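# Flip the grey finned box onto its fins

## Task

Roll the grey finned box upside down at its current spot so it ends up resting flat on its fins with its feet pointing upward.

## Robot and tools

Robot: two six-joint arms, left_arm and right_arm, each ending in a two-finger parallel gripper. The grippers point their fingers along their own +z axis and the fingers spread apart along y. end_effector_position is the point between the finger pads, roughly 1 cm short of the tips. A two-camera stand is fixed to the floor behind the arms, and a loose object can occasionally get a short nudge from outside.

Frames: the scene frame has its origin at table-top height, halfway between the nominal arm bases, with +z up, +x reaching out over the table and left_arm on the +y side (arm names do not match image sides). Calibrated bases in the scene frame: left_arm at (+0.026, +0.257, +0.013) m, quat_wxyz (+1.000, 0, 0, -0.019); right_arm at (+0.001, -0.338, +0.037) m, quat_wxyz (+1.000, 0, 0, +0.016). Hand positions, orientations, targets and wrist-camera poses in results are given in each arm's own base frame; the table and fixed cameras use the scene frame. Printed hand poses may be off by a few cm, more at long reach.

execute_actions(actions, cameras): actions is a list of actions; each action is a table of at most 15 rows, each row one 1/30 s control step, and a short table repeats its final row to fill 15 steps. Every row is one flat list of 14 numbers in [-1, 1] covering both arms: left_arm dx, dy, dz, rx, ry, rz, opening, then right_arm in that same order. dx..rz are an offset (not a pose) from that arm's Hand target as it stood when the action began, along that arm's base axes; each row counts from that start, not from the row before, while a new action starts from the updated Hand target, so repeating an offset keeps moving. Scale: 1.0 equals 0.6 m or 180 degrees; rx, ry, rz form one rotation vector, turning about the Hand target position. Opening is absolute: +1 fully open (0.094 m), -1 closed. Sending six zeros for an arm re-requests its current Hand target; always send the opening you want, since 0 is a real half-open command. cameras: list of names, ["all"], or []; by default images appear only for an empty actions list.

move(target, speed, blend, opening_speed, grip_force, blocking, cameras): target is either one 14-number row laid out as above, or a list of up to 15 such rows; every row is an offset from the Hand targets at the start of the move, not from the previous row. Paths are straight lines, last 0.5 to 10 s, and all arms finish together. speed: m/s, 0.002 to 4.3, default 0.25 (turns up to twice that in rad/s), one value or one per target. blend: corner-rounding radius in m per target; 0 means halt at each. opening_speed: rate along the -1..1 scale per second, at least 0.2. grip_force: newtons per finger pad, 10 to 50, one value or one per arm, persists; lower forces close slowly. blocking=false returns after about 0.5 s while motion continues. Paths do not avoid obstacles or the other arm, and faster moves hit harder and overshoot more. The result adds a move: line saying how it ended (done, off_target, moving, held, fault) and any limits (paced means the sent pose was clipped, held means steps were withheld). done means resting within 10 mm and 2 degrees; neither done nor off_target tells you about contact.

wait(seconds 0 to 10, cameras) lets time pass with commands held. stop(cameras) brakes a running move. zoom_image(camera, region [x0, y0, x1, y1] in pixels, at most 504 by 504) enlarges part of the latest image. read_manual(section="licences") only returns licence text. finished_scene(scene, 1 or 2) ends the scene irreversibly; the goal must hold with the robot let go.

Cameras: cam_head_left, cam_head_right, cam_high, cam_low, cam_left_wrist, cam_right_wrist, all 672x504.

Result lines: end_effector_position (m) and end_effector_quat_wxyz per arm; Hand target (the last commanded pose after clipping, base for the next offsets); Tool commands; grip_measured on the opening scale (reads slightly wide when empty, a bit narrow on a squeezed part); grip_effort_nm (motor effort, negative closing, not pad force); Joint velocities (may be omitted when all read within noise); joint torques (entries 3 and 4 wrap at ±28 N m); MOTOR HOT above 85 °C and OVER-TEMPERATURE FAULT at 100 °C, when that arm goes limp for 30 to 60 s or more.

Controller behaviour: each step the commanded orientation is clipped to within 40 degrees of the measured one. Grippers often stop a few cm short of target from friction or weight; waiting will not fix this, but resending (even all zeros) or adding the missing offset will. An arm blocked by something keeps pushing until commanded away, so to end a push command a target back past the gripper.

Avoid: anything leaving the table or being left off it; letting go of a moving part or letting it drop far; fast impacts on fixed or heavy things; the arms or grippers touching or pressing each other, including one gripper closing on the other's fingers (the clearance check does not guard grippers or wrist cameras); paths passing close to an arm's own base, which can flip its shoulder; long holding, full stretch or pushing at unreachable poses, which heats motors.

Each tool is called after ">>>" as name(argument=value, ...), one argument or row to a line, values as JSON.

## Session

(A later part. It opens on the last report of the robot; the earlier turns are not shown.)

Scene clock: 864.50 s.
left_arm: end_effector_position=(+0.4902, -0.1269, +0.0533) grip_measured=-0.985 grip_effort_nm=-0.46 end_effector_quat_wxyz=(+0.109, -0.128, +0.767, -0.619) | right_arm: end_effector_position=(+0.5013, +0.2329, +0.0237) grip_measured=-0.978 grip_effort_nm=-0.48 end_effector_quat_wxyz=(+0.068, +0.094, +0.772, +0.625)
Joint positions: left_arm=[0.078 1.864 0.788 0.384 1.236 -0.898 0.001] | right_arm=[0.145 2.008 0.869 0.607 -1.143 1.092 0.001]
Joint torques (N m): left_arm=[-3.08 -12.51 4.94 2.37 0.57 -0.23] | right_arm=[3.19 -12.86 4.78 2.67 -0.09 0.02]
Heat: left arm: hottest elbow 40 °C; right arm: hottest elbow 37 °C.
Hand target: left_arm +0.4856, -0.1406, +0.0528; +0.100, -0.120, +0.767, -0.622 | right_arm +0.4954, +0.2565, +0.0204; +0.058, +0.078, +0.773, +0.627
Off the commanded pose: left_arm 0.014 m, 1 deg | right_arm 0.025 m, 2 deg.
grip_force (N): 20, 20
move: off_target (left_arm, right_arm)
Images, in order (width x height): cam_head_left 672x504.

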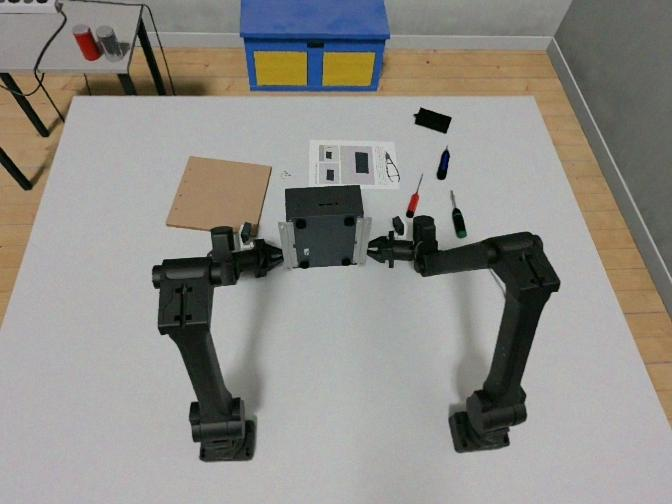

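>>> move(
  target=[0,-0.03,0,0,0,0,-1,0,0.03,0.002,0,0,0,-1],
  speed=0.03,
)

>>> move(
  target=[-0.08,0,0,0,0,0,-1,-0.08,0,0,0,0,0,-1],
  speed=0.04,
  cameras=["cam_head_left","cam_low"],
)

>>> zoom_image(
  camera="cam_head_left",
  region=[240, 180, 440, 320],
)

>>> zoom_image(
  camera="cam_low",
  region=[310, 200, 430, 310],
)

Scene clock: 874.20 s.
left_arm: end_effector_position=(+0.4919, -0.1279, +0.0530) grip_measured=-0.985 grip_effort_nm=-0.45 end_effector_quat_wxyz=(+0.118, -0.143, +0.765, -0.617) | right_arm: end_effector_position=(+0.5022, +0.2331, +0.0226) grip_measured=-0.978 grip_effort_nm=-0.49 end_effector_quat_wxyz=(+0.071, +0.109, +0.771, +0.623)
Joint positions: left_arm=[0.072 1.864 0.769 0.464 1.203 -0.968 0.001] | right_arm=[0.149 2.009 0.859 0.641 -1.117 1.132 0.001]
Joint torques (N m): left_arm=[-6.07 -11.93 5.37 2.55 0.59 -0.25] | right_arm=[5.54 -12.98 5.65 2.74 0.12 0.01]
Heat: left arm: hottest elbow 39 °C; right arm: hottest elbow 37 °C.
Hand target: left_arm +0.4855, -0.1586, +0.0528; +0.099, -0.120, +0.767, -0.622 | right_arm +0.4953, +0.2745, +0.0214; +0.058, +0.078, +0.773, +0.627
Off the commanded pose: left_arm 0.031 m, 3 deg | right_arm 0.042 m, 4 deg.
grip_force (N): 20, 20
move: off_target (left_arm, right_arm)

Scene clock: 875.87 s.
left_arm: end_effector_position=(+0.4555, -0.1317, +0.0512) grip_measured=-0.985 grip_effort_nm=-0.45 end_effector_quat_wxyz=(+0.126, -0.141, +0.767, -0.613) | right_arm: end_effector_position=(+0.4763, +0.2318, +0.0192) grip_measured=-0.978 grip_effort_nm=-0.49 end_effector_quat_wxyz=(+0.092, +0.115, +0.772, +0.619)
Joint positions: left_arm=[0.067 1.814 0.656 0.543 1.188 -0.97 0.001] | right_arm=[0.162 1.985 0.761 0.758 -1.066 1.155 0.001]
Joint torques (N m): left_arm=[-5.3 -11.75 3.06 2.1 1.23 -0.22] | right_arm=[6.48 -14.15 2.48 2.3 -1.23 -0.08]
Heat: left arm: hottest elbow 39 °C; right arm: hottest elbow 37 °C.
Hand target: left_arm +0.4376, -0.1587, +0.0527; +0.099, -0.120, +0.767, -0.622 | right_arm +0.4475, +0.2745, +0.0216; +0.058, +0.078, +0.773, +0.627
Off the commanded pose: left_arm 0.032 m, 4 deg | right_arm 0.052 m, 6 deg.
grip_force (N): 20, 20
move: off_target (left_arm, right_arm)
Images, in order (width x height): cam_head_left 672x504, cam_low 672x504.

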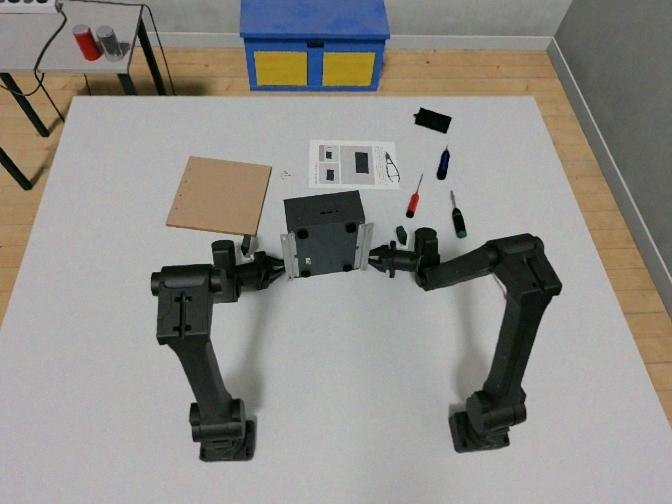

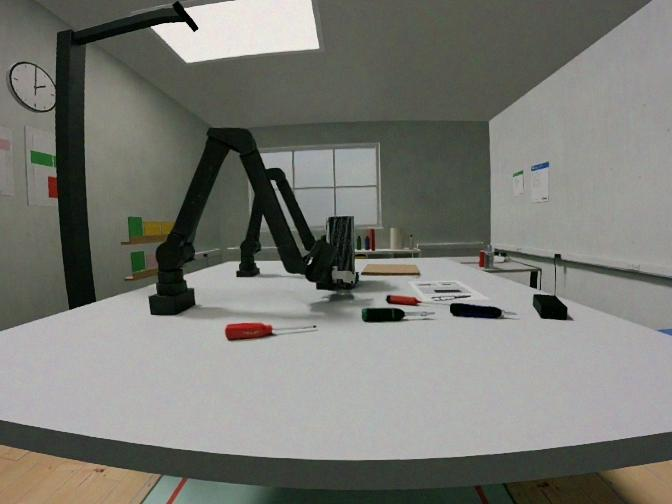

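Scaled by 2.520.

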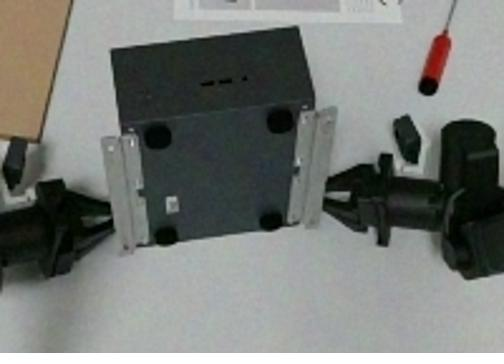

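Scaled by 4.200.

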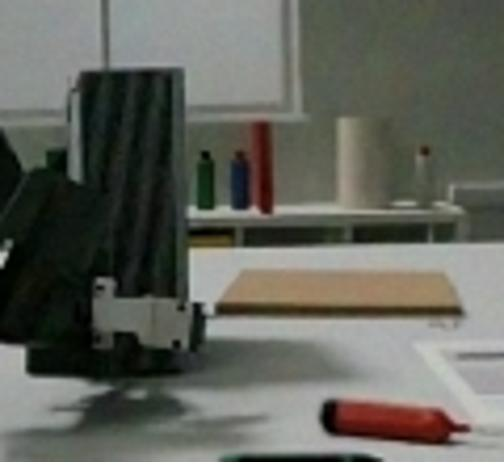

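>>> move(
  target=[-0.08,0,0.002,0,0,0,-1,-0.09,0,0.002,0,0,0,-1],
  speed=0.05,
)

>>> move(
  target=[-0.08,0,0.001,0,0,0,-1,-0.08,0,0.003,0,0,0,-1],
  speed=0.05,
  cameras=["cam_head_left","cam_low"],
)

>>> zoom_image(
  camera="cam_head_left",
  region=[240, 200, 440, 340],
)

>>> zoom_image(
  camera="cam_low",
  region=[290, 200, 410, 310],
)

Scene clock: 884.93 s.
left_arm: end_effector_position=(+0.4062, -0.1350, +0.0508) grip_measured=-0.985 grip_effort_nm=-0.45 end_effector_quat_wxyz=(+0.123, -0.144, +0.767, -0.613) | right_arm: end_effector_position=(+0.4247, +0.2311, +0.0189) grip_measured=-0.978 grip_effort_nm=-0.48 end_effector_quat_wxyz=(+0.096, +0.121, +0.772, +0.617)
Joint positions: left_arm=[0.067 1.745 0.519 0.602 1.188 -0.97 0.001] | right_arm=[0.185 1.936 0.608 0.883 -1.032 1.184 0.001]
Joint torques (N m): left_arm=[-5.25 -10.34 2.81 2.26 1.31 -0.19] | right_arm=[6.71 -12.45 1.84 2.22 -1.41 -0.01]
Heat: left arm: hottest elbow 39 °C; right arm: hottest elbow 36 °C.
Hand target: left_arm +0.3895, -0.1587, +0.0539; +0.099, -0.120, +0.767, -0.622 | right_arm +0.3933, +0.2745, +0.0227; +0.058, +0.078, +0.773, +0.627
Off the commanded pose: left_arm 0.029 m, 4 deg | right_arm 0.054 m, 7 deg.
grip_force (N): 20, 20
move: off_target (left_arm, right_arm)

Scene clock: 886.47 s.
left_arm: end_effector_position=(+0.3586, -0.1372, +0.0505) grip_measured=-0.985 grip_effort_nm=-0.45 end_effector_quat_wxyz=(+0.121, -0.147, +0.767, -0.612) | right_arm: end_effector_position=(+0.3775, +0.2314, +0.0188) grip_measured=-0.978 grip_effort_nm=-0.48 end_effector_quat_wxyz=(+0.098, +0.128, +0.772, +0.615)
Joint positions: left_arm=[0.07 1.678 0.388 0.66 1.187 -0.97 0.001] | right_arm=[0.216 1.902 0.475 1.002 -0.992 1.215 0.001]
Joint torques (N m): left_arm=[-5.19 -8.59 2.35 2.28 1.48 -0.13] | right_arm=[7.82 -10.52 1.37 2.56 -1.57 -0.02]
Heat: left arm: hottest elbow 39 °C; right arm: hottest elbow 36 °C.
Hand target: left_arm +0.3416, -0.1586, +0.0546; +0.100, -0.120, +0.767, -0.622 | right_arm +0.3455, +0.2745, +0.0246; +0.058, +0.078, +0.773, +0.627
Off the commanded pose: left_arm 0.028 m, 4 deg | right_arm 0.054 m, 7 deg.
grip_force (N): 20, 20
move: off_target (left_arm, right_arm)
Images, in order (width x height): cam_head_left 672x504, cam_low 672x504.

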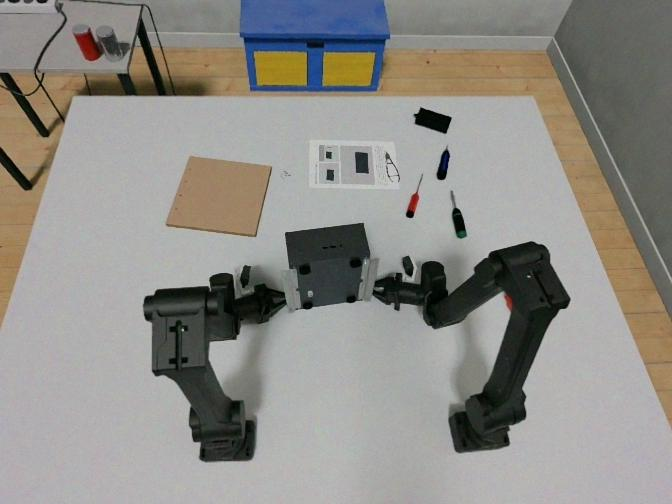

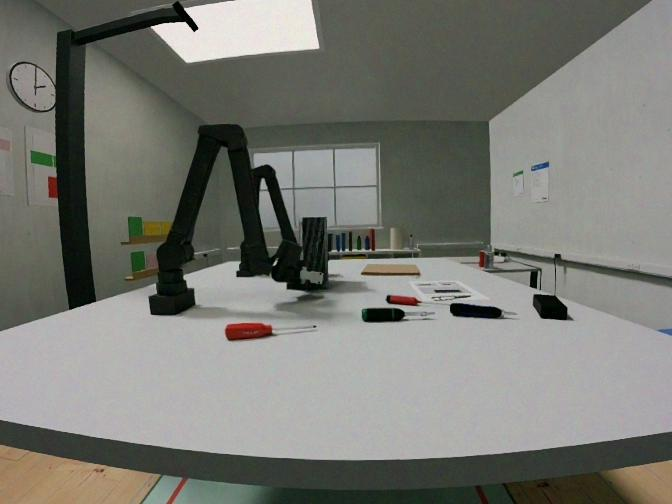

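Scaled by 2.520.

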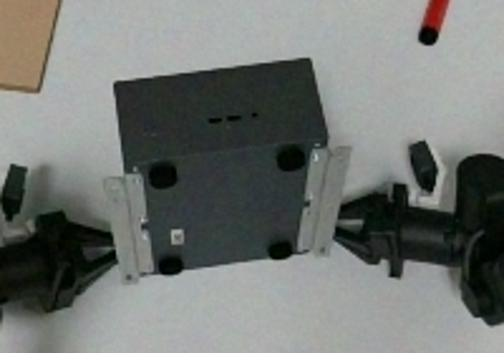

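Scaled by 4.200.

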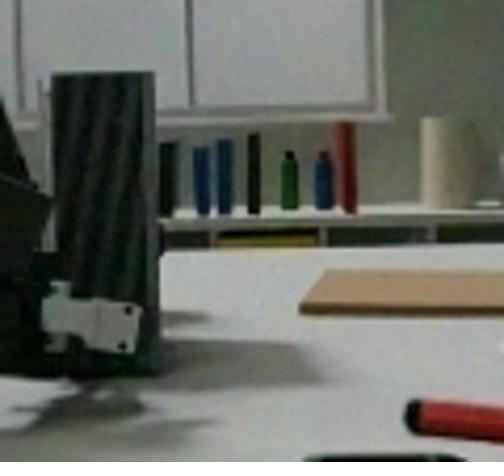

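>>> move(
  target=[-0.08,0,0.001,0,0,0,-1,-0.088,0,0.003,0,0,0,-1],
  speed=0.05,
)

>>> move(
  target=[-0.075,0,0.001,0,0,0,-1,-0.083,0,0.003,0,0,0,-1],
  speed=0.05,
  cameras=["cam_head_left","cam_low"],
)

>>> zoom_image(
  camera="cam_head_left",
  region=[240, 240, 440, 380],
)

>>> zoom_image(
  camera="cam_low",
  region=[250, 200, 370, 310],
)

Scene clock: 896.73 s.
left_arm: end_effector_position=(+0.3107, -0.1384, +0.0501) grip_measured=-0.985 grip_effort_nm=-0.46 end_effector_quat_wxyz=(+0.120, -0.153, +0.767, -0.611) | right_arm: end_effector_position=(+0.3254, +0.2324, +0.0187) grip_measured=-0.978 grip_effort_nm=-0.48 end_effector_quat_wxyz=(+0.100, +0.135, +0.773, +0.612)
Joint positions: left_arm=[0.076 1.61 0.258 0.711 1.186 -0.97 0.001] | right_arm=[0.264 1.884 0.334 1.15 -0.932 1.253 0.001]
Joint torques (N m): left_arm=[-5.42 -7 1.96 2.3 1.65 -0.06] | right_arm=[7.77 -9.05 0.91 2.59 -1.83 0]
Heat: left arm: hottest elbow 38 °C; right arm: hottest elbow 35 °C.
Hand target: left_arm +0.2937, -0.1586, +0.0552; +0.100, -0.120, +0.767, -0.622 | right_arm +0.2925, +0.2745, +0.0263; +0.058, +0.078, +0.773, +0.627
Off the commanded pose: left_arm 0.027 m, 5 deg | right_arm 0.054 m, 8 deg.
grip_force (N): 20, 20
move: off_target (left_arm, right_arm)

Scene clock: 898.40 s.
left_arm: end_effector_position=(+0.2655, -0.1401, +0.0498) grip_measured=-0.985 grip_effort_nm=-0.45 end_effector_quat_wxyz=(+0.118, -0.158, +0.767, -0.610) | right_arm: end_effector_position=(+0.2736, +0.2327, +0.0193) grip_measured=-0.978 grip_effort_nm=-0.49 end_effector_quat_wxyz=(+0.103, +0.145, +0.776, +0.605)
Joint positions: left_arm=[0.084 1.54 0.138 0.749 1.186 -0.966 0.001] | right_arm=[0.335 1.889 0.198 1.309 -0.847 1.296 0.001]
Joint torques (N m): left_arm=[-5.48 -5.19 1.68 2.3 1.85 0] | right_arm=[8.59 -6.48 0.81 3.21 -2.49 0.01]
Heat: left arm: hottest elbow 38 °C; right arm: hottest elbow 35 °C.
Hand target: left_arm +0.2486, -0.1586, +0.0557; +0.099, -0.120, +0.767, -0.622 | right_arm +0.2428, +0.2745, +0.0281; +0.058, +0.078, +0.773, +0.627
Off the commanded pose: left_arm 0.026 m, 5 deg | right_arm 0.053 m, 10 deg.
grip_force (N): 20, 20
move: off_target (left_arm, right_arm)
Images, in order (width x height): cam_head_left 672x504, cam_low 672x504.

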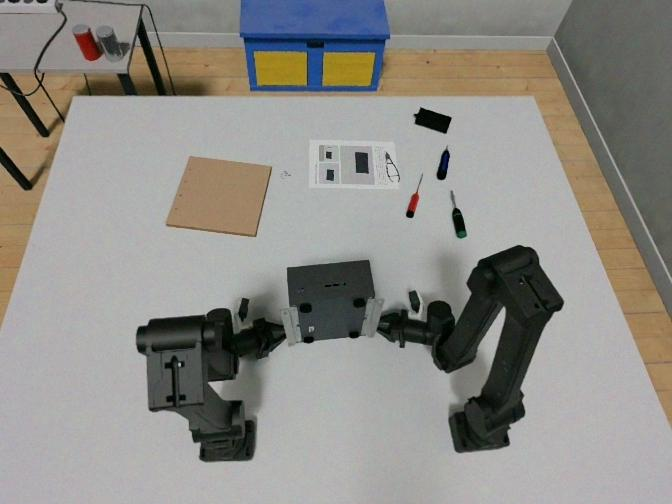

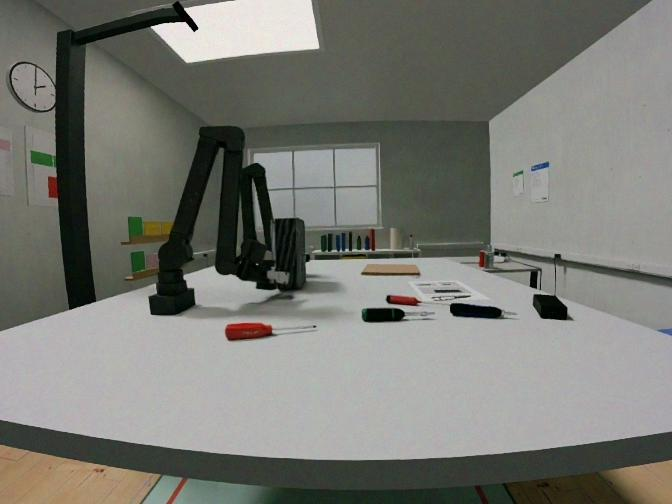

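Scaled by 2.520.

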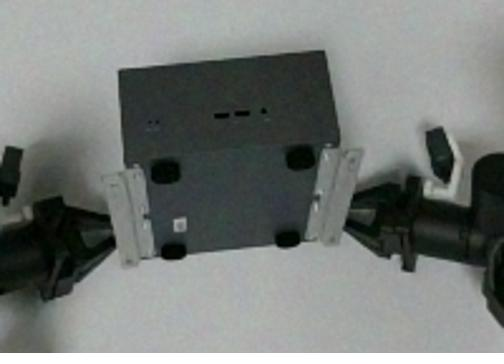

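Scaled by 4.200.

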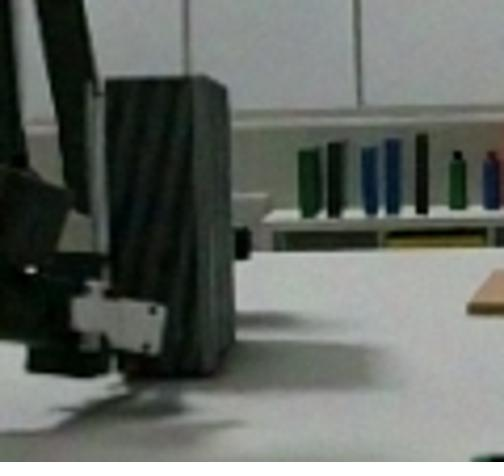

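>>> move(
  target=[0.02,0.04,0,0,0,0,-1,0.035,-0.07,0,0,0,0,-1],
  speed=0.03,
)

>>> move(
  target=[0.01,0.11,0,0,0,0,-1,0.02,-0.12,0,0,0,0,-1],
  speed=0.06,
  cameras=["cam_head_left","cam_low"],
)

>>> zoom_image(
  camera="cam_head_left",
  region=[240, 240, 440, 380],
)

>>> zoom_image(
  camera="cam_low",
  region=[250, 200, 370, 310],
)

Scene clock: 910.47 s.
left_arm: end_effector_position=(+0.2600, -0.1352, +0.0528) grip_measured=-0.985 grip_effort_nm=-0.45 end_effector_quat_wxyz=(+0.097, -0.127, +0.768, -0.621) | right_arm: end_effector_position=(+0.2564, +0.2349, +0.0249) grip_measured=-0.978 grip_effort_nm=-0.49 end_effector_quat_wxyz=(+0.047, +0.081, +0.775, +0.625)
Joint positions: left_arm=[0.129 1.489 0.185 0.455 1.286 -0.751 0.001] | right_arm=[0.293 1.852 0.221 1.183 -1.055 1.203 0.001]
Joint torques (N m): left_arm=[-0.38 -5.01 3.73 1.02 0.96 0.03] | right_arm=[-1.73 -8.12 1.24 1.65 -0.43 -0.19]
Heat: left arm: hottest elbow 37 °C; right arm: hottest elbow 35 °C.
Hand target: left_arm +0.2606, -0.1346, +0.0557; +0.099, -0.120, +0.767, -0.622 | right_arm +0.2639, +0.2325, +0.0282; +0.058, +0.078, +0.773, +0.627
Off the commanded pose: left_arm 0.003 m, 1 deg | right_arm 0.008 m, 1 deg.
grip_force (N): 20, 20
move: done

Scene clock: 913.77 s.
left_arm: end_effector_position=(+0.2602, -0.0740, +0.0571) grip_measured=-0.985 grip_effort_nm=-0.45 end_effector_quat_wxyz=(+0.097, -0.119, +0.767, -0.623) | right_arm: end_effector_position=(+0.2658, +0.1645, +0.0238) grip_measured=-0.978 grip_effort_nm=-0.49 end_effector_quat_wxyz=(+0.044, +0.083, +0.774, +0.626)
Joint positions: left_arm=[0.403 1.594 0.451 -0.852 1.345 0.434 0.001] | right_arm=[-0.01 1.696 0.268 0.507 -1.3 0.705 0.001]
Joint torques (N m): left_arm=[0.09 -4.48 5 -0.39 0.55 0.01] | right_arm=[-1.85 -7.77 2.81 1.01 -0.7 -0.28]
Heat: left arm: hottest elbow 37 °C; right arm: hottest elbow 35 °C.
Hand target: left_arm +0.2666, -0.0686, +0.0558; +0.100, -0.120, +0.767, -0.622 | right_arm +0.2759, +0.1605, +0.0282; +0.058, +0.078, +0.773, +0.627
Off the commanded pose: left_arm 0.008 m, 0 deg | right_arm 0.012 m, 2 deg.
grip_force (N): 20, 20
move: off_target (right_arm)
Images, in order (width x height): cam_head_left 672x504, cam_low 672x504.

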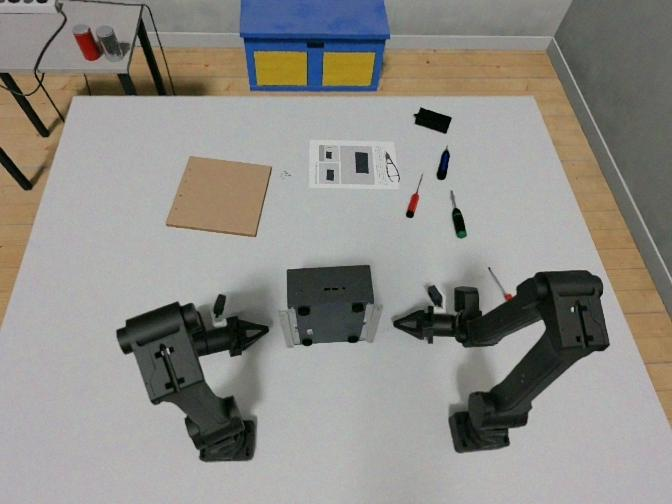

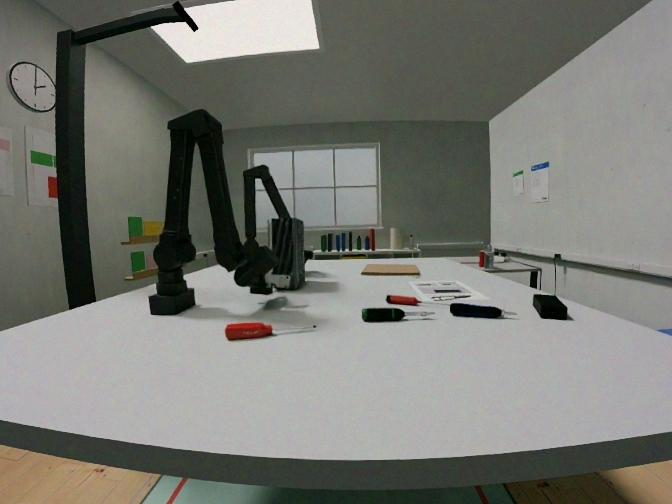

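Scaled by 2.520.

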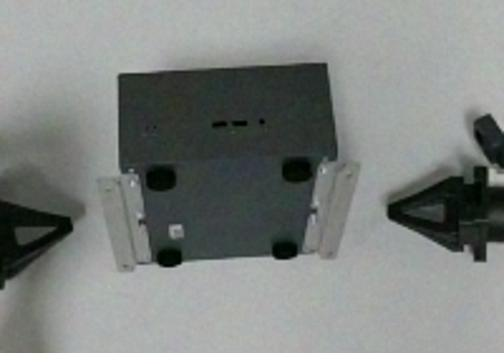

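Scaled by 4.200.

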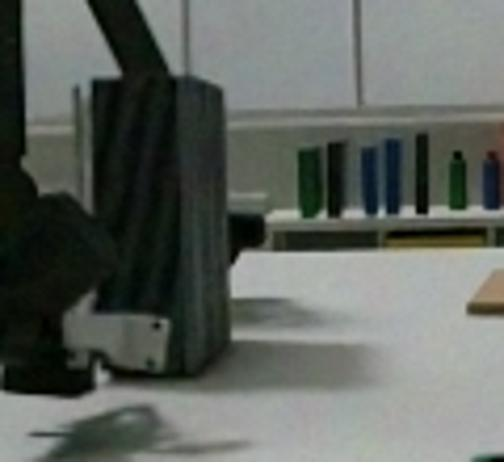

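>>> move(
  target=[0.0,0.02,0.27,-0.052,-0.019,0,-1,0.02,0.0,0.27,0.053,-0.017,0,-1],
  speed=0.12,
  cameras=["cam_head_left"],
)

>>> zoom_image(
  camera="cam_head_left",
  region=[240, 240, 440, 380],
)

Scene clock: 928.43 s.
left_arm: end_effector_position=(+0.2595, -0.0638, +0.2074) grip_measured=-0.985 grip_effort_nm=-0.45 end_effector_quat_wxyz=(+0.124, -0.137, +0.728, -0.660) | right_arm: end_effector_position=(+0.2802, +0.1647, +0.1865) grip_measured=-0.979 grip_effort_nm=-0.48 end_effector_quat_wxyz=(+0.062, +0.063, +0.719, +0.689)
Joint positions: left_arm=[0.462 1.253 0.595 -1.667 1.438 0.758 0.001] | right_arm=[-0.024 1.154 0.288 0.601 -1.412 1.306 0.001]
Joint torques (N m): left_arm=[0.15 -4.6 8.68 -0.87 0.63 -0.24] | right_arm=[-2.2 -2.55 6.8 2.5 -0.14 -0.07]
Heat: left arm: hottest elbow 37 °C; right arm: hottest elbow 35 °C.
Hand target: left_arm +0.2666, -0.0566, +0.2178; +0.112, -0.109, +0.710, -0.686 | right_arm +0.2878, +0.1605, +0.1901; +0.072, +0.066, +0.717, +0.691
Off the commanded pose: left_arm 0.014 m, 5 deg | right_arm 0.010 m, 1 deg.
joint sent to its limit (left arm) — joint 4 (wrist pitch), lower limit. The joint targets are off in orientation, not in position.
grip_force (N): 20, 20
move: off_target (left_arm)
Images, in order (width x height): cam_head_left 672x504.

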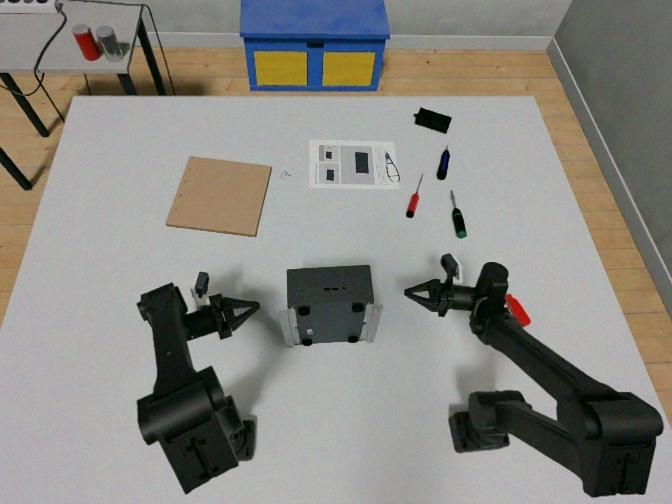

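Scaled by 2.520.

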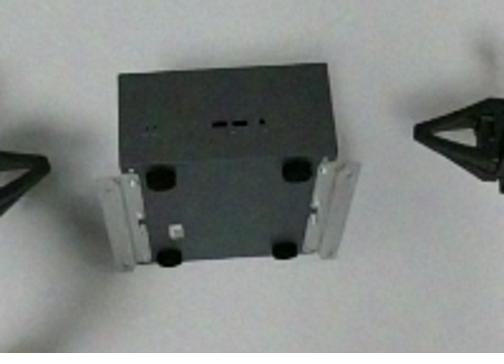

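>>> move(
  target=[0.012,-0.08,0.02,0,0,0,-1,0.0,0.08,0.005,0,0,0,-1],
  speed=0.06,
  cameras=["cam_head_left","cam_low"],
)

>>> zoom_image(
  camera="cam_head_left",
  region=[240, 240, 440, 380],
)

Scene clock: 935.27 s.
left_arm: end_effector_position=(+0.2634, -0.1037, +0.2199) grip_measured=-0.985 grip_effort_nm=-0.46 end_effector_quat_wxyz=(+0.089, -0.108, +0.704, -0.697) | right_arm: end_effector_position=(+0.2878, +0.2040, +0.1915) grip_measured=-0.979 grip_effort_nm=-0.49 end_effector_quat_wxyz=(+0.074, +0.071, +0.718, +0.688)
Joint positions: left_arm=[0.289 1.235 0.595 -1.551 1.554 0.595 0.001] | right_arm=[0.135 1.189 0.288 0.779 -1.227 1.447 0.001]
Joint torques (N m): left_arm=[-1.55 -4.07 9.37 0.21 0.72 -0.2] | right_arm=[0.15 -3.37 6.11 2.52 0.06 -0.03]
Heat: left arm: hottest elbow 38 °C; right arm: hottest elbow 35 °C.
Hand target: left_arm +0.2737, -0.1047, +0.2297; +0.112, -0.109, +0.710, -0.686 | right_arm +0.2878, +0.2085, +0.1931; +0.072, +0.066, +0.717, +0.691
Off the commanded pose: left_arm 0.014 m, 3 deg | right_arm 0.005 m, 1 deg.
joint sent to its limit (left arm) — joint 5 (wrist yaw), upper limit. The joint targets are off in orientation, not in position.
grip_force (N): 20, 20
move: off_target (left_arm)
Images, in order (width x height): cam_head_left 672x504, cam_low 672x504.

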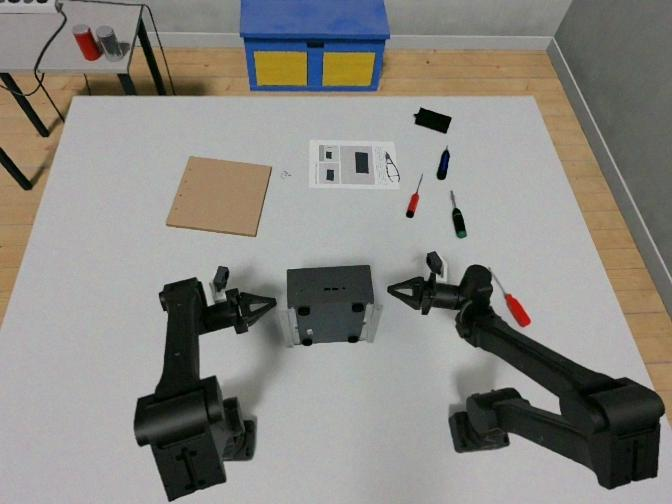

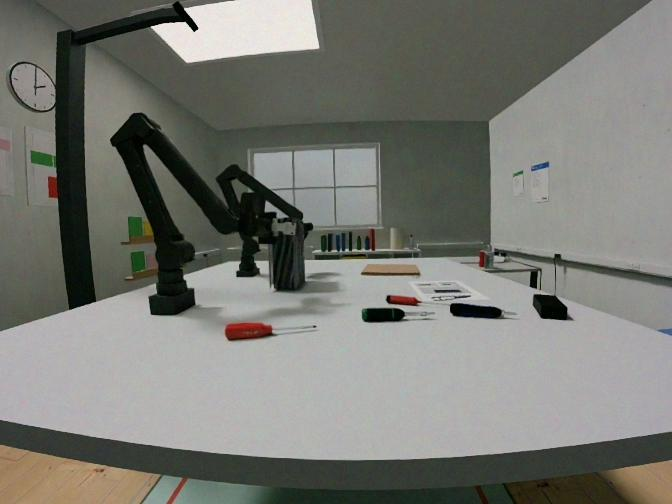

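Scaled by 2.520.

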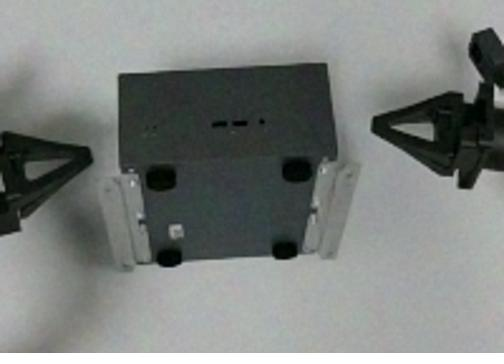

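>>> move(
  target=[-0.002,-0.05,-0.003,0,0,0,-1,-0.023,0.065,0.0,0,0,0,-1],
  speed=0.04,
  cameras=["cam_head_left"],
)

>>> zoom_image(
  camera="cam_head_left",
  region=[240, 240, 440, 380],
)

Scene clock: 946.50 s.
left_arm: end_effector_position=(+0.2631, -0.1299, +0.2221) grip_measured=-0.985 grip_effort_nm=-0.45 end_effector_quat_wxyz=(+0.057, -0.064, +0.709, -0.700) | right_arm: end_effector_position=(+0.2769, +0.2426, +0.1908) grip_measured=-0.979 grip_effort_nm=-0.48 end_effector_quat_wxyz=(+0.075, +0.073, +0.719, +0.687)
Joint positions: left_arm=[0.178 1.243 0.62 -1.476 1.555 0.519 0.001] | right_arm=[0.294 1.189 0.277 0.821 -1.066 1.484 0.001]
Joint torques (N m): left_arm=[-2.43 -3.43 9.29 0.43 0.71 -0.22] | right_arm=[0.38 -3.9 5.97 2.55 0.03 -0.03]
Heat: left arm: hottest elbow 40 °C; right arm: hottest elbow 36 °C.
Hand target: left_arm +0.2726, -0.1346, +0.2280; +0.112, -0.109, +0.710, -0.686 | right_arm +0.2741, +0.2475, +0.1931; +0.072, +0.066, +0.717, +0.691
Off the commanded pose: left_arm 0.012 m, 8 deg | right_arm 0.006 m, 1 deg.
joint sent to its limit (left arm) — joint 5 (wrist yaw), upper limit. The joint targets are off in orientation, not in position.
grip_force (N): 20, 20
move: off_target (left_arm)
Images, in order (width x height): cam_head_left 672x504.

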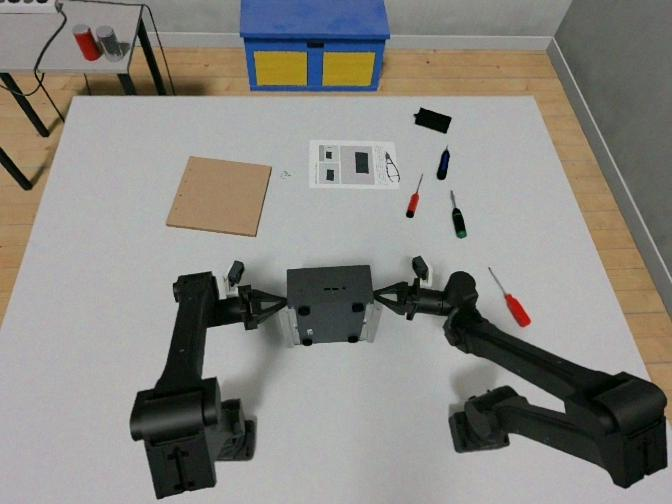

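Scaled by 2.520.

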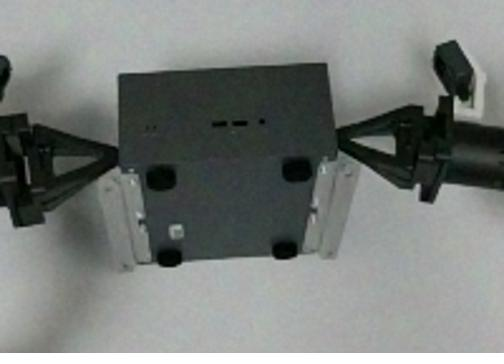

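>>> move(
  target=[0,-0.03,0,0,0,0,-1,-0.016,0.04,0.0,0,0,0,-1],
  speed=0.04,
)

>>> move(
  target=[0,-0.03,0,0,0,0,-1,0,0.04,0.0,0,0,0,-1],
  speed=0.04,
  cameras=["cam_head_left","cam_low"],
)

>>> zoom_image(
  camera="cam_head_left",
  region=[240, 240, 440, 380],
)

Scene clock: 959.20 s.
left_arm: end_effector_position=(+0.2719, -0.1324, +0.2239) grip_measured=-0.985 grip_effort_nm=-0.45 end_effector_quat_wxyz=(+0.052, -0.058, +0.709, -0.701) | right_arm: end_effector_position=(+0.2855, +0.2416, +0.1902) grip_measured=-0.979 grip_effort_nm=-0.49 end_effector_quat_wxyz=(+0.108, +0.104, +0.714, +0.683)
Joint positions: left_arm=[0.162 1.243 0.637 -1.385 1.558 0.413 0.001] | right_arm=[0.315 1.178 0.26 0.844 -0.953 1.499 0.001]
Joint torques (N m): left_arm=[-6.53 -3.78 8.88 0.59 0.65 -0.22] | right_arm=[6.71 -3.08 6.63 2.36 -0.89 -0.06]
Heat: left arm: hottest elbow 40 °C; right arm: hottest elbow 36 °C.
Hand target: left_arm +0.2726, -0.1526, +0.2280; +0.112, -0.109, +0.710, -0.686 | right_arm +0.2644, +0.2715, +0.1931; +0.072, +0.066, +0.717, +0.691
Off the commanded pose: left_arm 0.021 m, 9 deg | right_arm 0.037 m, 6 deg.
joint read past its limit (left arm) — joint 5 (wrist yaw), upper limit.
joint sent to its limit (left arm) — joint 5 (wrist yaw), upper limit. The joint targets are off in orientation, not in position.
grip_force (N): 20, 20
move: off_target (left_arm, right_arm)

Scene clock: 962.73 s.
left_arm: end_effector_position=(+0.2824, -0.1353, +0.2252) grip_measured=-0.985 grip_effort_nm=-0.46 end_effector_quat_wxyz=(+0.049, -0.050, +0.710, -0.701) | right_arm: end_effector_position=(+0.2947, +0.2398, +0.1903) grip_measured=-0.979 grip_effort_nm=-0.49 end_effector_quat_wxyz=(+0.135, +0.129, +0.709, +0.680)
Joint positions: left_arm=[0.144 1.243 0.652 -1.265 1.558 0.284 0.001] | right_arm=[0.328 1.176 0.254 0.86 -0.866 1.507 0.001]
Joint torques (N m): left_arm=[-10.11 -5.07 7.98 0.61 0.67 -0.24] | right_arm=[11.05 -1.49 7.95 1.96 -1.7 -0.03]
Heat: left arm: hottest elbow 40 °C; right arm: hottest elbow 36 °C.
Hand target: left_arm +0.2726, -0.1706, +0.2280; +0.112, -0.109, +0.710, -0.686 | right_arm +0.2643, +0.2955, +0.1931; +0.072, +0.066, +0.717, +0.691
Off the commanded pose: left_arm 0.037 m, 10 deg | right_arm 0.063 m, 10 deg.
joint read past its limit (left arm) — joint 5 (wrist yaw), upper limit.
joint sent to its limit (left arm) — joint 5 (wrist yaw), upper limit. The joint targets are off in position and orientation.
grip_force (N): 20, 20
move: off_target (left_arm, right_arm)
Images, in order (width x height): cam_head_left 672x504, cam_low 672x504.

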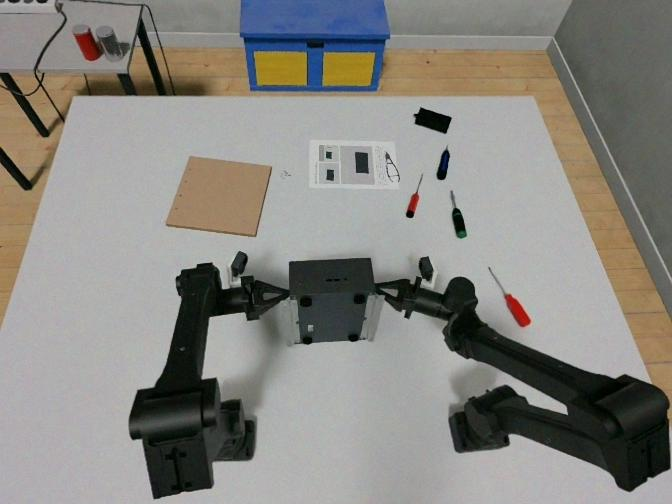

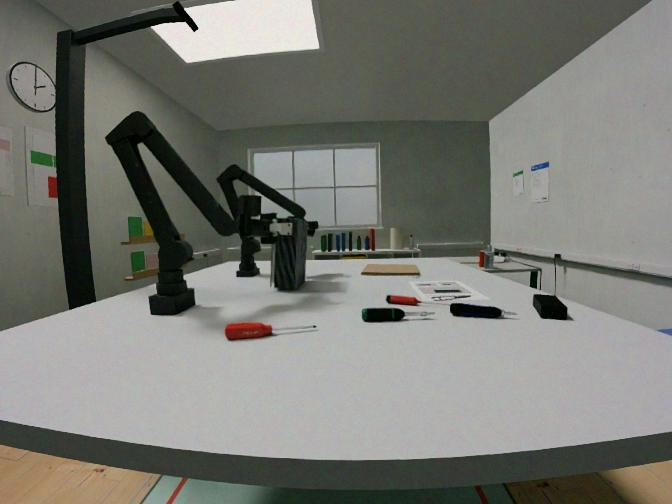

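Scaled by 2.520.

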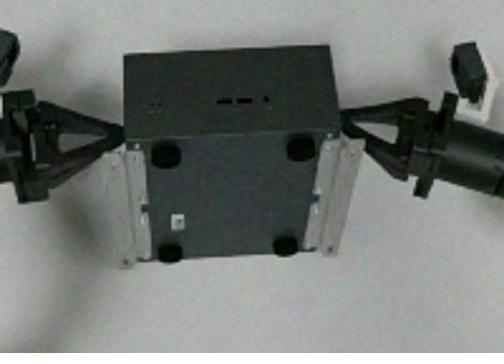

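>>> move(
  target=[0.05,0,0.003,0,0,-0.055,-1,0.05,0,0.003,0,0,0,-1],
  speed=0.03,
)

>>> move(
  target=[0.04,0,0.003,0,0,0,-1,0.04,0,0.003,0,0,0,-1],
  speed=0.03,
  cameras=["cam_head_left","cam_low"],
)

>>> zoom_image(
  camera="cam_head_left",
  region=[240, 240, 440, 380],
)

>>> zoom_image(
  camera="cam_low",
  region=[250, 200, 370, 310],
)

Scene clock: 982.30 s.
left_arm: end_effector_position=(+0.3060, -0.1319, +0.2290) grip_measured=-0.985 grip_effort_nm=-0.45 end_effector_quat_wxyz=(+0.051, -0.049, +0.710, -0.701) | right_arm: end_effector_position=(+0.3111, +0.2422, +0.1888) grip_measured=-0.979 grip_effort_nm=-0.49 end_effector_quat_wxyz=(+0.132, +0.128, +0.710, +0.680)
Joint positions: left_arm=[0.144 1.28 0.701 -1.176 1.558 0.189 0.001] | right_arm=[0.314 1.242 0.294 0.883 -0.885 1.507 0.001]
Joint torques (N m): left_arm=[-10.46 -4.13 9.11 0.91 0.7 -0.2] | right_arm=[8.82 -1.03 10.19 1.44 -2.54 -0.09]
Heat: left arm: hottest elbow 40 °C; right arm: hottest elbow 38 °C.
Hand target: left_arm +0.3027, -0.1706, +0.2298; +0.053, -0.048, +0.717, -0.693 | right_arm +0.2944, +0.2955, +0.1949; +0.072, +0.066, +0.717, +0.691
Off the commanded pose: left_arm 0.039 m, 1 deg | right_arm 0.056 m, 10 deg.
joint read past its limit (left arm) — joint 5 (wrist yaw), upper limit.
joint sent to its limit (left arm) — joint 5 (wrist yaw), upper limit. The joint targets are off in position and orientation.
grip_force (N): 20, 20
move: off_target (left_arm, right_arm)

Scene clock: 985.03 s.
left_arm: end_effector_position=(+0.3300, -0.1314, +0.2311) grip_measured=-0.985 grip_effort_nm=-0.45 end_effector_quat_wxyz=(+0.049, -0.045, +0.710, -0.701) | right_arm: end_effector_position=(+0.3337, +0.2416, +0.1900) grip_measured=-0.979 grip_effort_nm=-0.49 end_effector_quat_wxyz=(+0.128, +0.127, +0.710, +0.680)
Joint positions: left_arm=[0.134 1.322 0.748 -1.073 1.558 0.081 0.001] | right_arm=[0.285 1.305 0.352 0.883 -0.922 1.507 0.001]
Joint torques (N m): left_arm=[-10.05 -5.25 9.31 0.91 0.37 -0.19] | right_arm=[8.82 -2.14 10.06 1.51 -2.3 -0.1]
Heat: left arm: hottest elbow 41 °C; right arm: hottest elbow 38 °C.
Hand target: left_arm +0.3265, -0.1706, +0.2315; +0.052, -0.048, +0.717, -0.693 | right_arm +0.3184, +0.2955, +0.1968; +0.072, +0.066, +0.717, +0.691
Off the commanded pose: left_arm 0.039 m, 1 deg | right_arm 0.056 m, 10 deg.
joint read past its limit (left arm) — joint 5 (wrist yaw), upper limit.
grip_force (N): 20, 20
move: off_target (left_arm, right_arm)
Images, in order (width x height): cam_head_left 672x504, cam_low 672x504.

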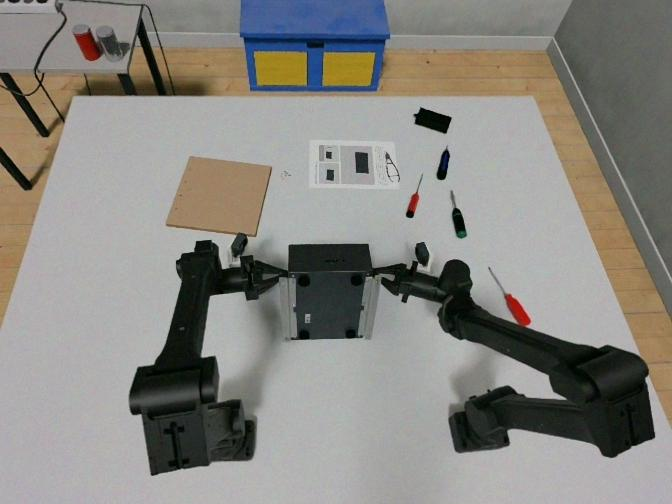

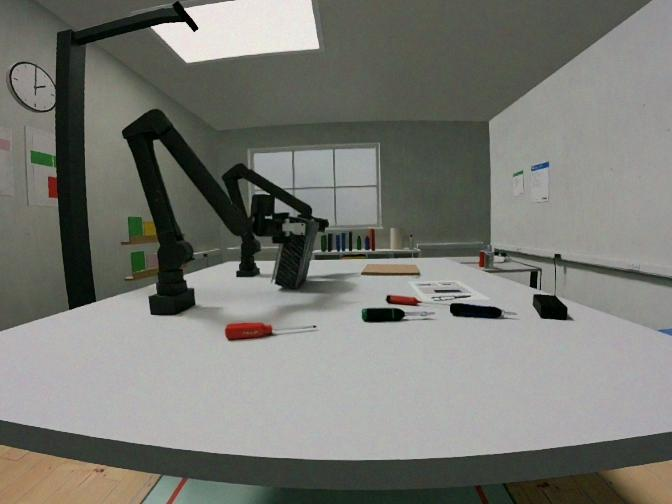

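Scaled by 2.520.

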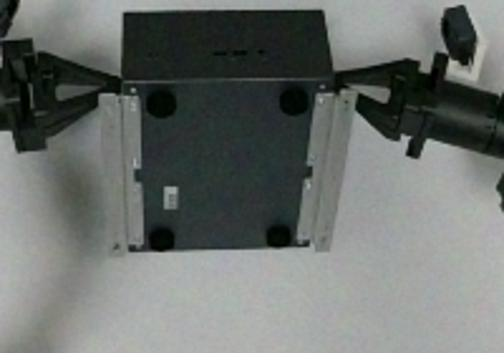

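Scaled by 4.200.

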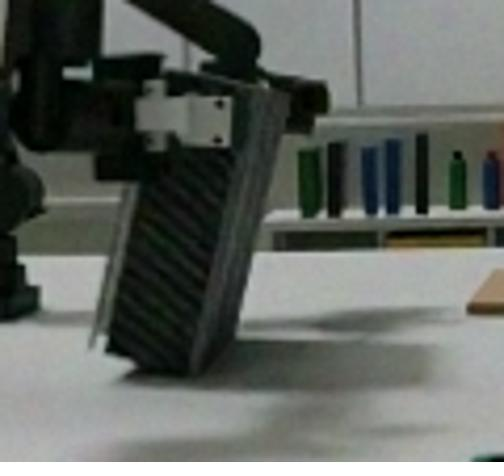

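>>> move(
  target=[0.03,0,-0.002,0,0,0,-1,0.05,0,0.0,0,0,0,-1],
  speed=0.03,
)

>>> move(
  target=[0.03,0,-0.003,0,0,0,-1,0.04,0,-0.002,0,0,0,-1],
  speed=0.03,
  cameras=["cam_head_left","cam_low"],
)

>>> zoom_image(
  camera="cam_head_left",
  region=[240, 220, 440, 360],
)

>>> zoom_image(
  camera="cam_low",
  region=[250, 200, 370, 310],
)

Scene clock: 997.00 s.
left_arm: end_effector_position=(+0.3604, -0.1276, +0.2316) grip_measured=-0.985 grip_effort_nm=-0.45 end_effector_quat_wxyz=(+0.054, -0.049, +0.723, -0.687) | right_arm: end_effector_position=(+0.3672, +0.2436, +0.1881) grip_measured=-0.979 grip_effort_nm=-0.48 end_effector_quat_wxyz=(+0.122, +0.128, +0.712, +0.680)
Joint positions: left_arm=[0.133 1.323 0.763 -0.745 1.519 -0.256 0.001] | right_arm=[0.259 1.401 0.439 0.883 -0.955 1.507 0.001]
Joint torques (N m): left_arm=[-9.93 -7.88 7.09 1.44 0.56 -0.21] | right_arm=[8.47 -5.25 9.09 1.5 -2.26 -0.17]
Heat: left arm: hottest elbow 41 °C; right arm: hottest elbow 39 °C.
Hand target: left_arm +0.3446, -0.1707, +0.2303; +0.052, -0.048, +0.717, -0.693 | right_arm +0.3483, +0.2955, +0.1966; +0.072, +0.066, +0.717, +0.691
Off the commanded pose: left_arm 0.046 m, 1 deg | right_arm 0.056 m, 9 deg.
grip_force (N): 20, 20
move: off_target (left_arm, right_arm)

Scene clock: 1000.77 s.
left_arm: end_effector_position=(+0.3828, -0.1260, +0.2313) grip_measured=-0.985 grip_effort_nm=-0.45 end_effector_quat_wxyz=(+0.089, -0.078, +0.725, -0.678) | right_arm: end_effector_position=(+0.3885, +0.2434, +0.1846) grip_measured=-0.978 grip_effort_nm=-0.48 end_effector_quat_wxyz=(+0.116, +0.129, +0.713, +0.680)
Joint positions: left_arm=[0.126 1.278 0.621 0.138 1.441 -1.032 0.001] | right_arm=[0.24 1.462 0.495 0.878 -0.981 1.507 0.001]
Joint torques (N m): left_arm=[-9.82 -7.36 6.63 2.13 0.89 -0.2] | right_arm=[7.82 -6.36 9.31 1.52 -2.12 -0.15]
Heat: left arm: hottest elbow 41 °C; right arm: hottest elbow 40 °C.
Hand target: left_arm +0.3625, -0.1707, +0.2286; +0.053, -0.048, +0.717, -0.693 | right_arm +0.3724, +0.2955, +0.1956; +0.072, +0.066, +0.717, +0.691
Off the commanded pose: left_arm 0.049 m, 6 deg | right_arm 0.056 m, 9 deg.
grip_force (N): 20, 20
move: off_target (left_arm, right_arm)
Images, in order (width x height): cam_head_left 672x504, cam_low 672x504.

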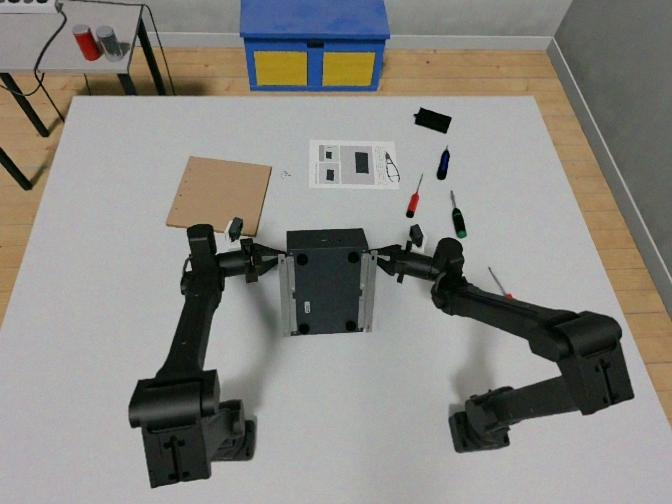

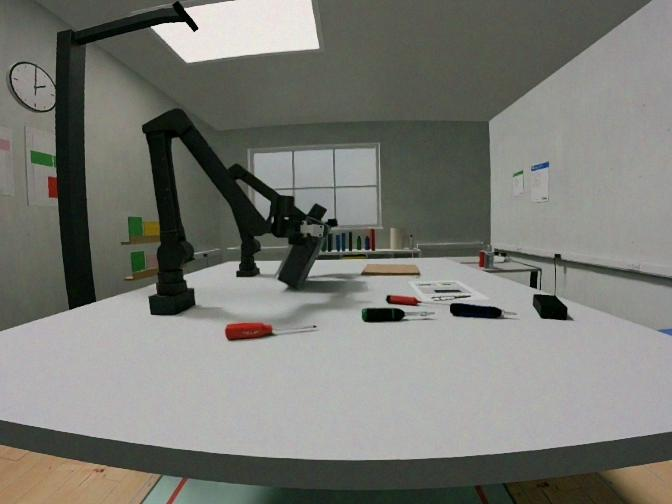

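Scaled by 2.520.

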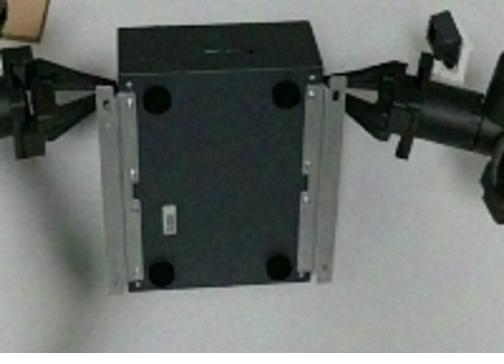

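Scaled by 4.200.

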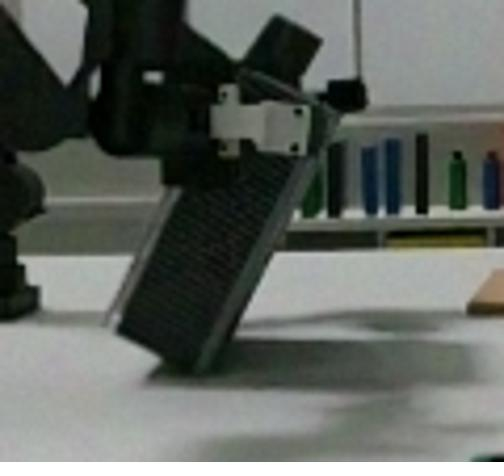

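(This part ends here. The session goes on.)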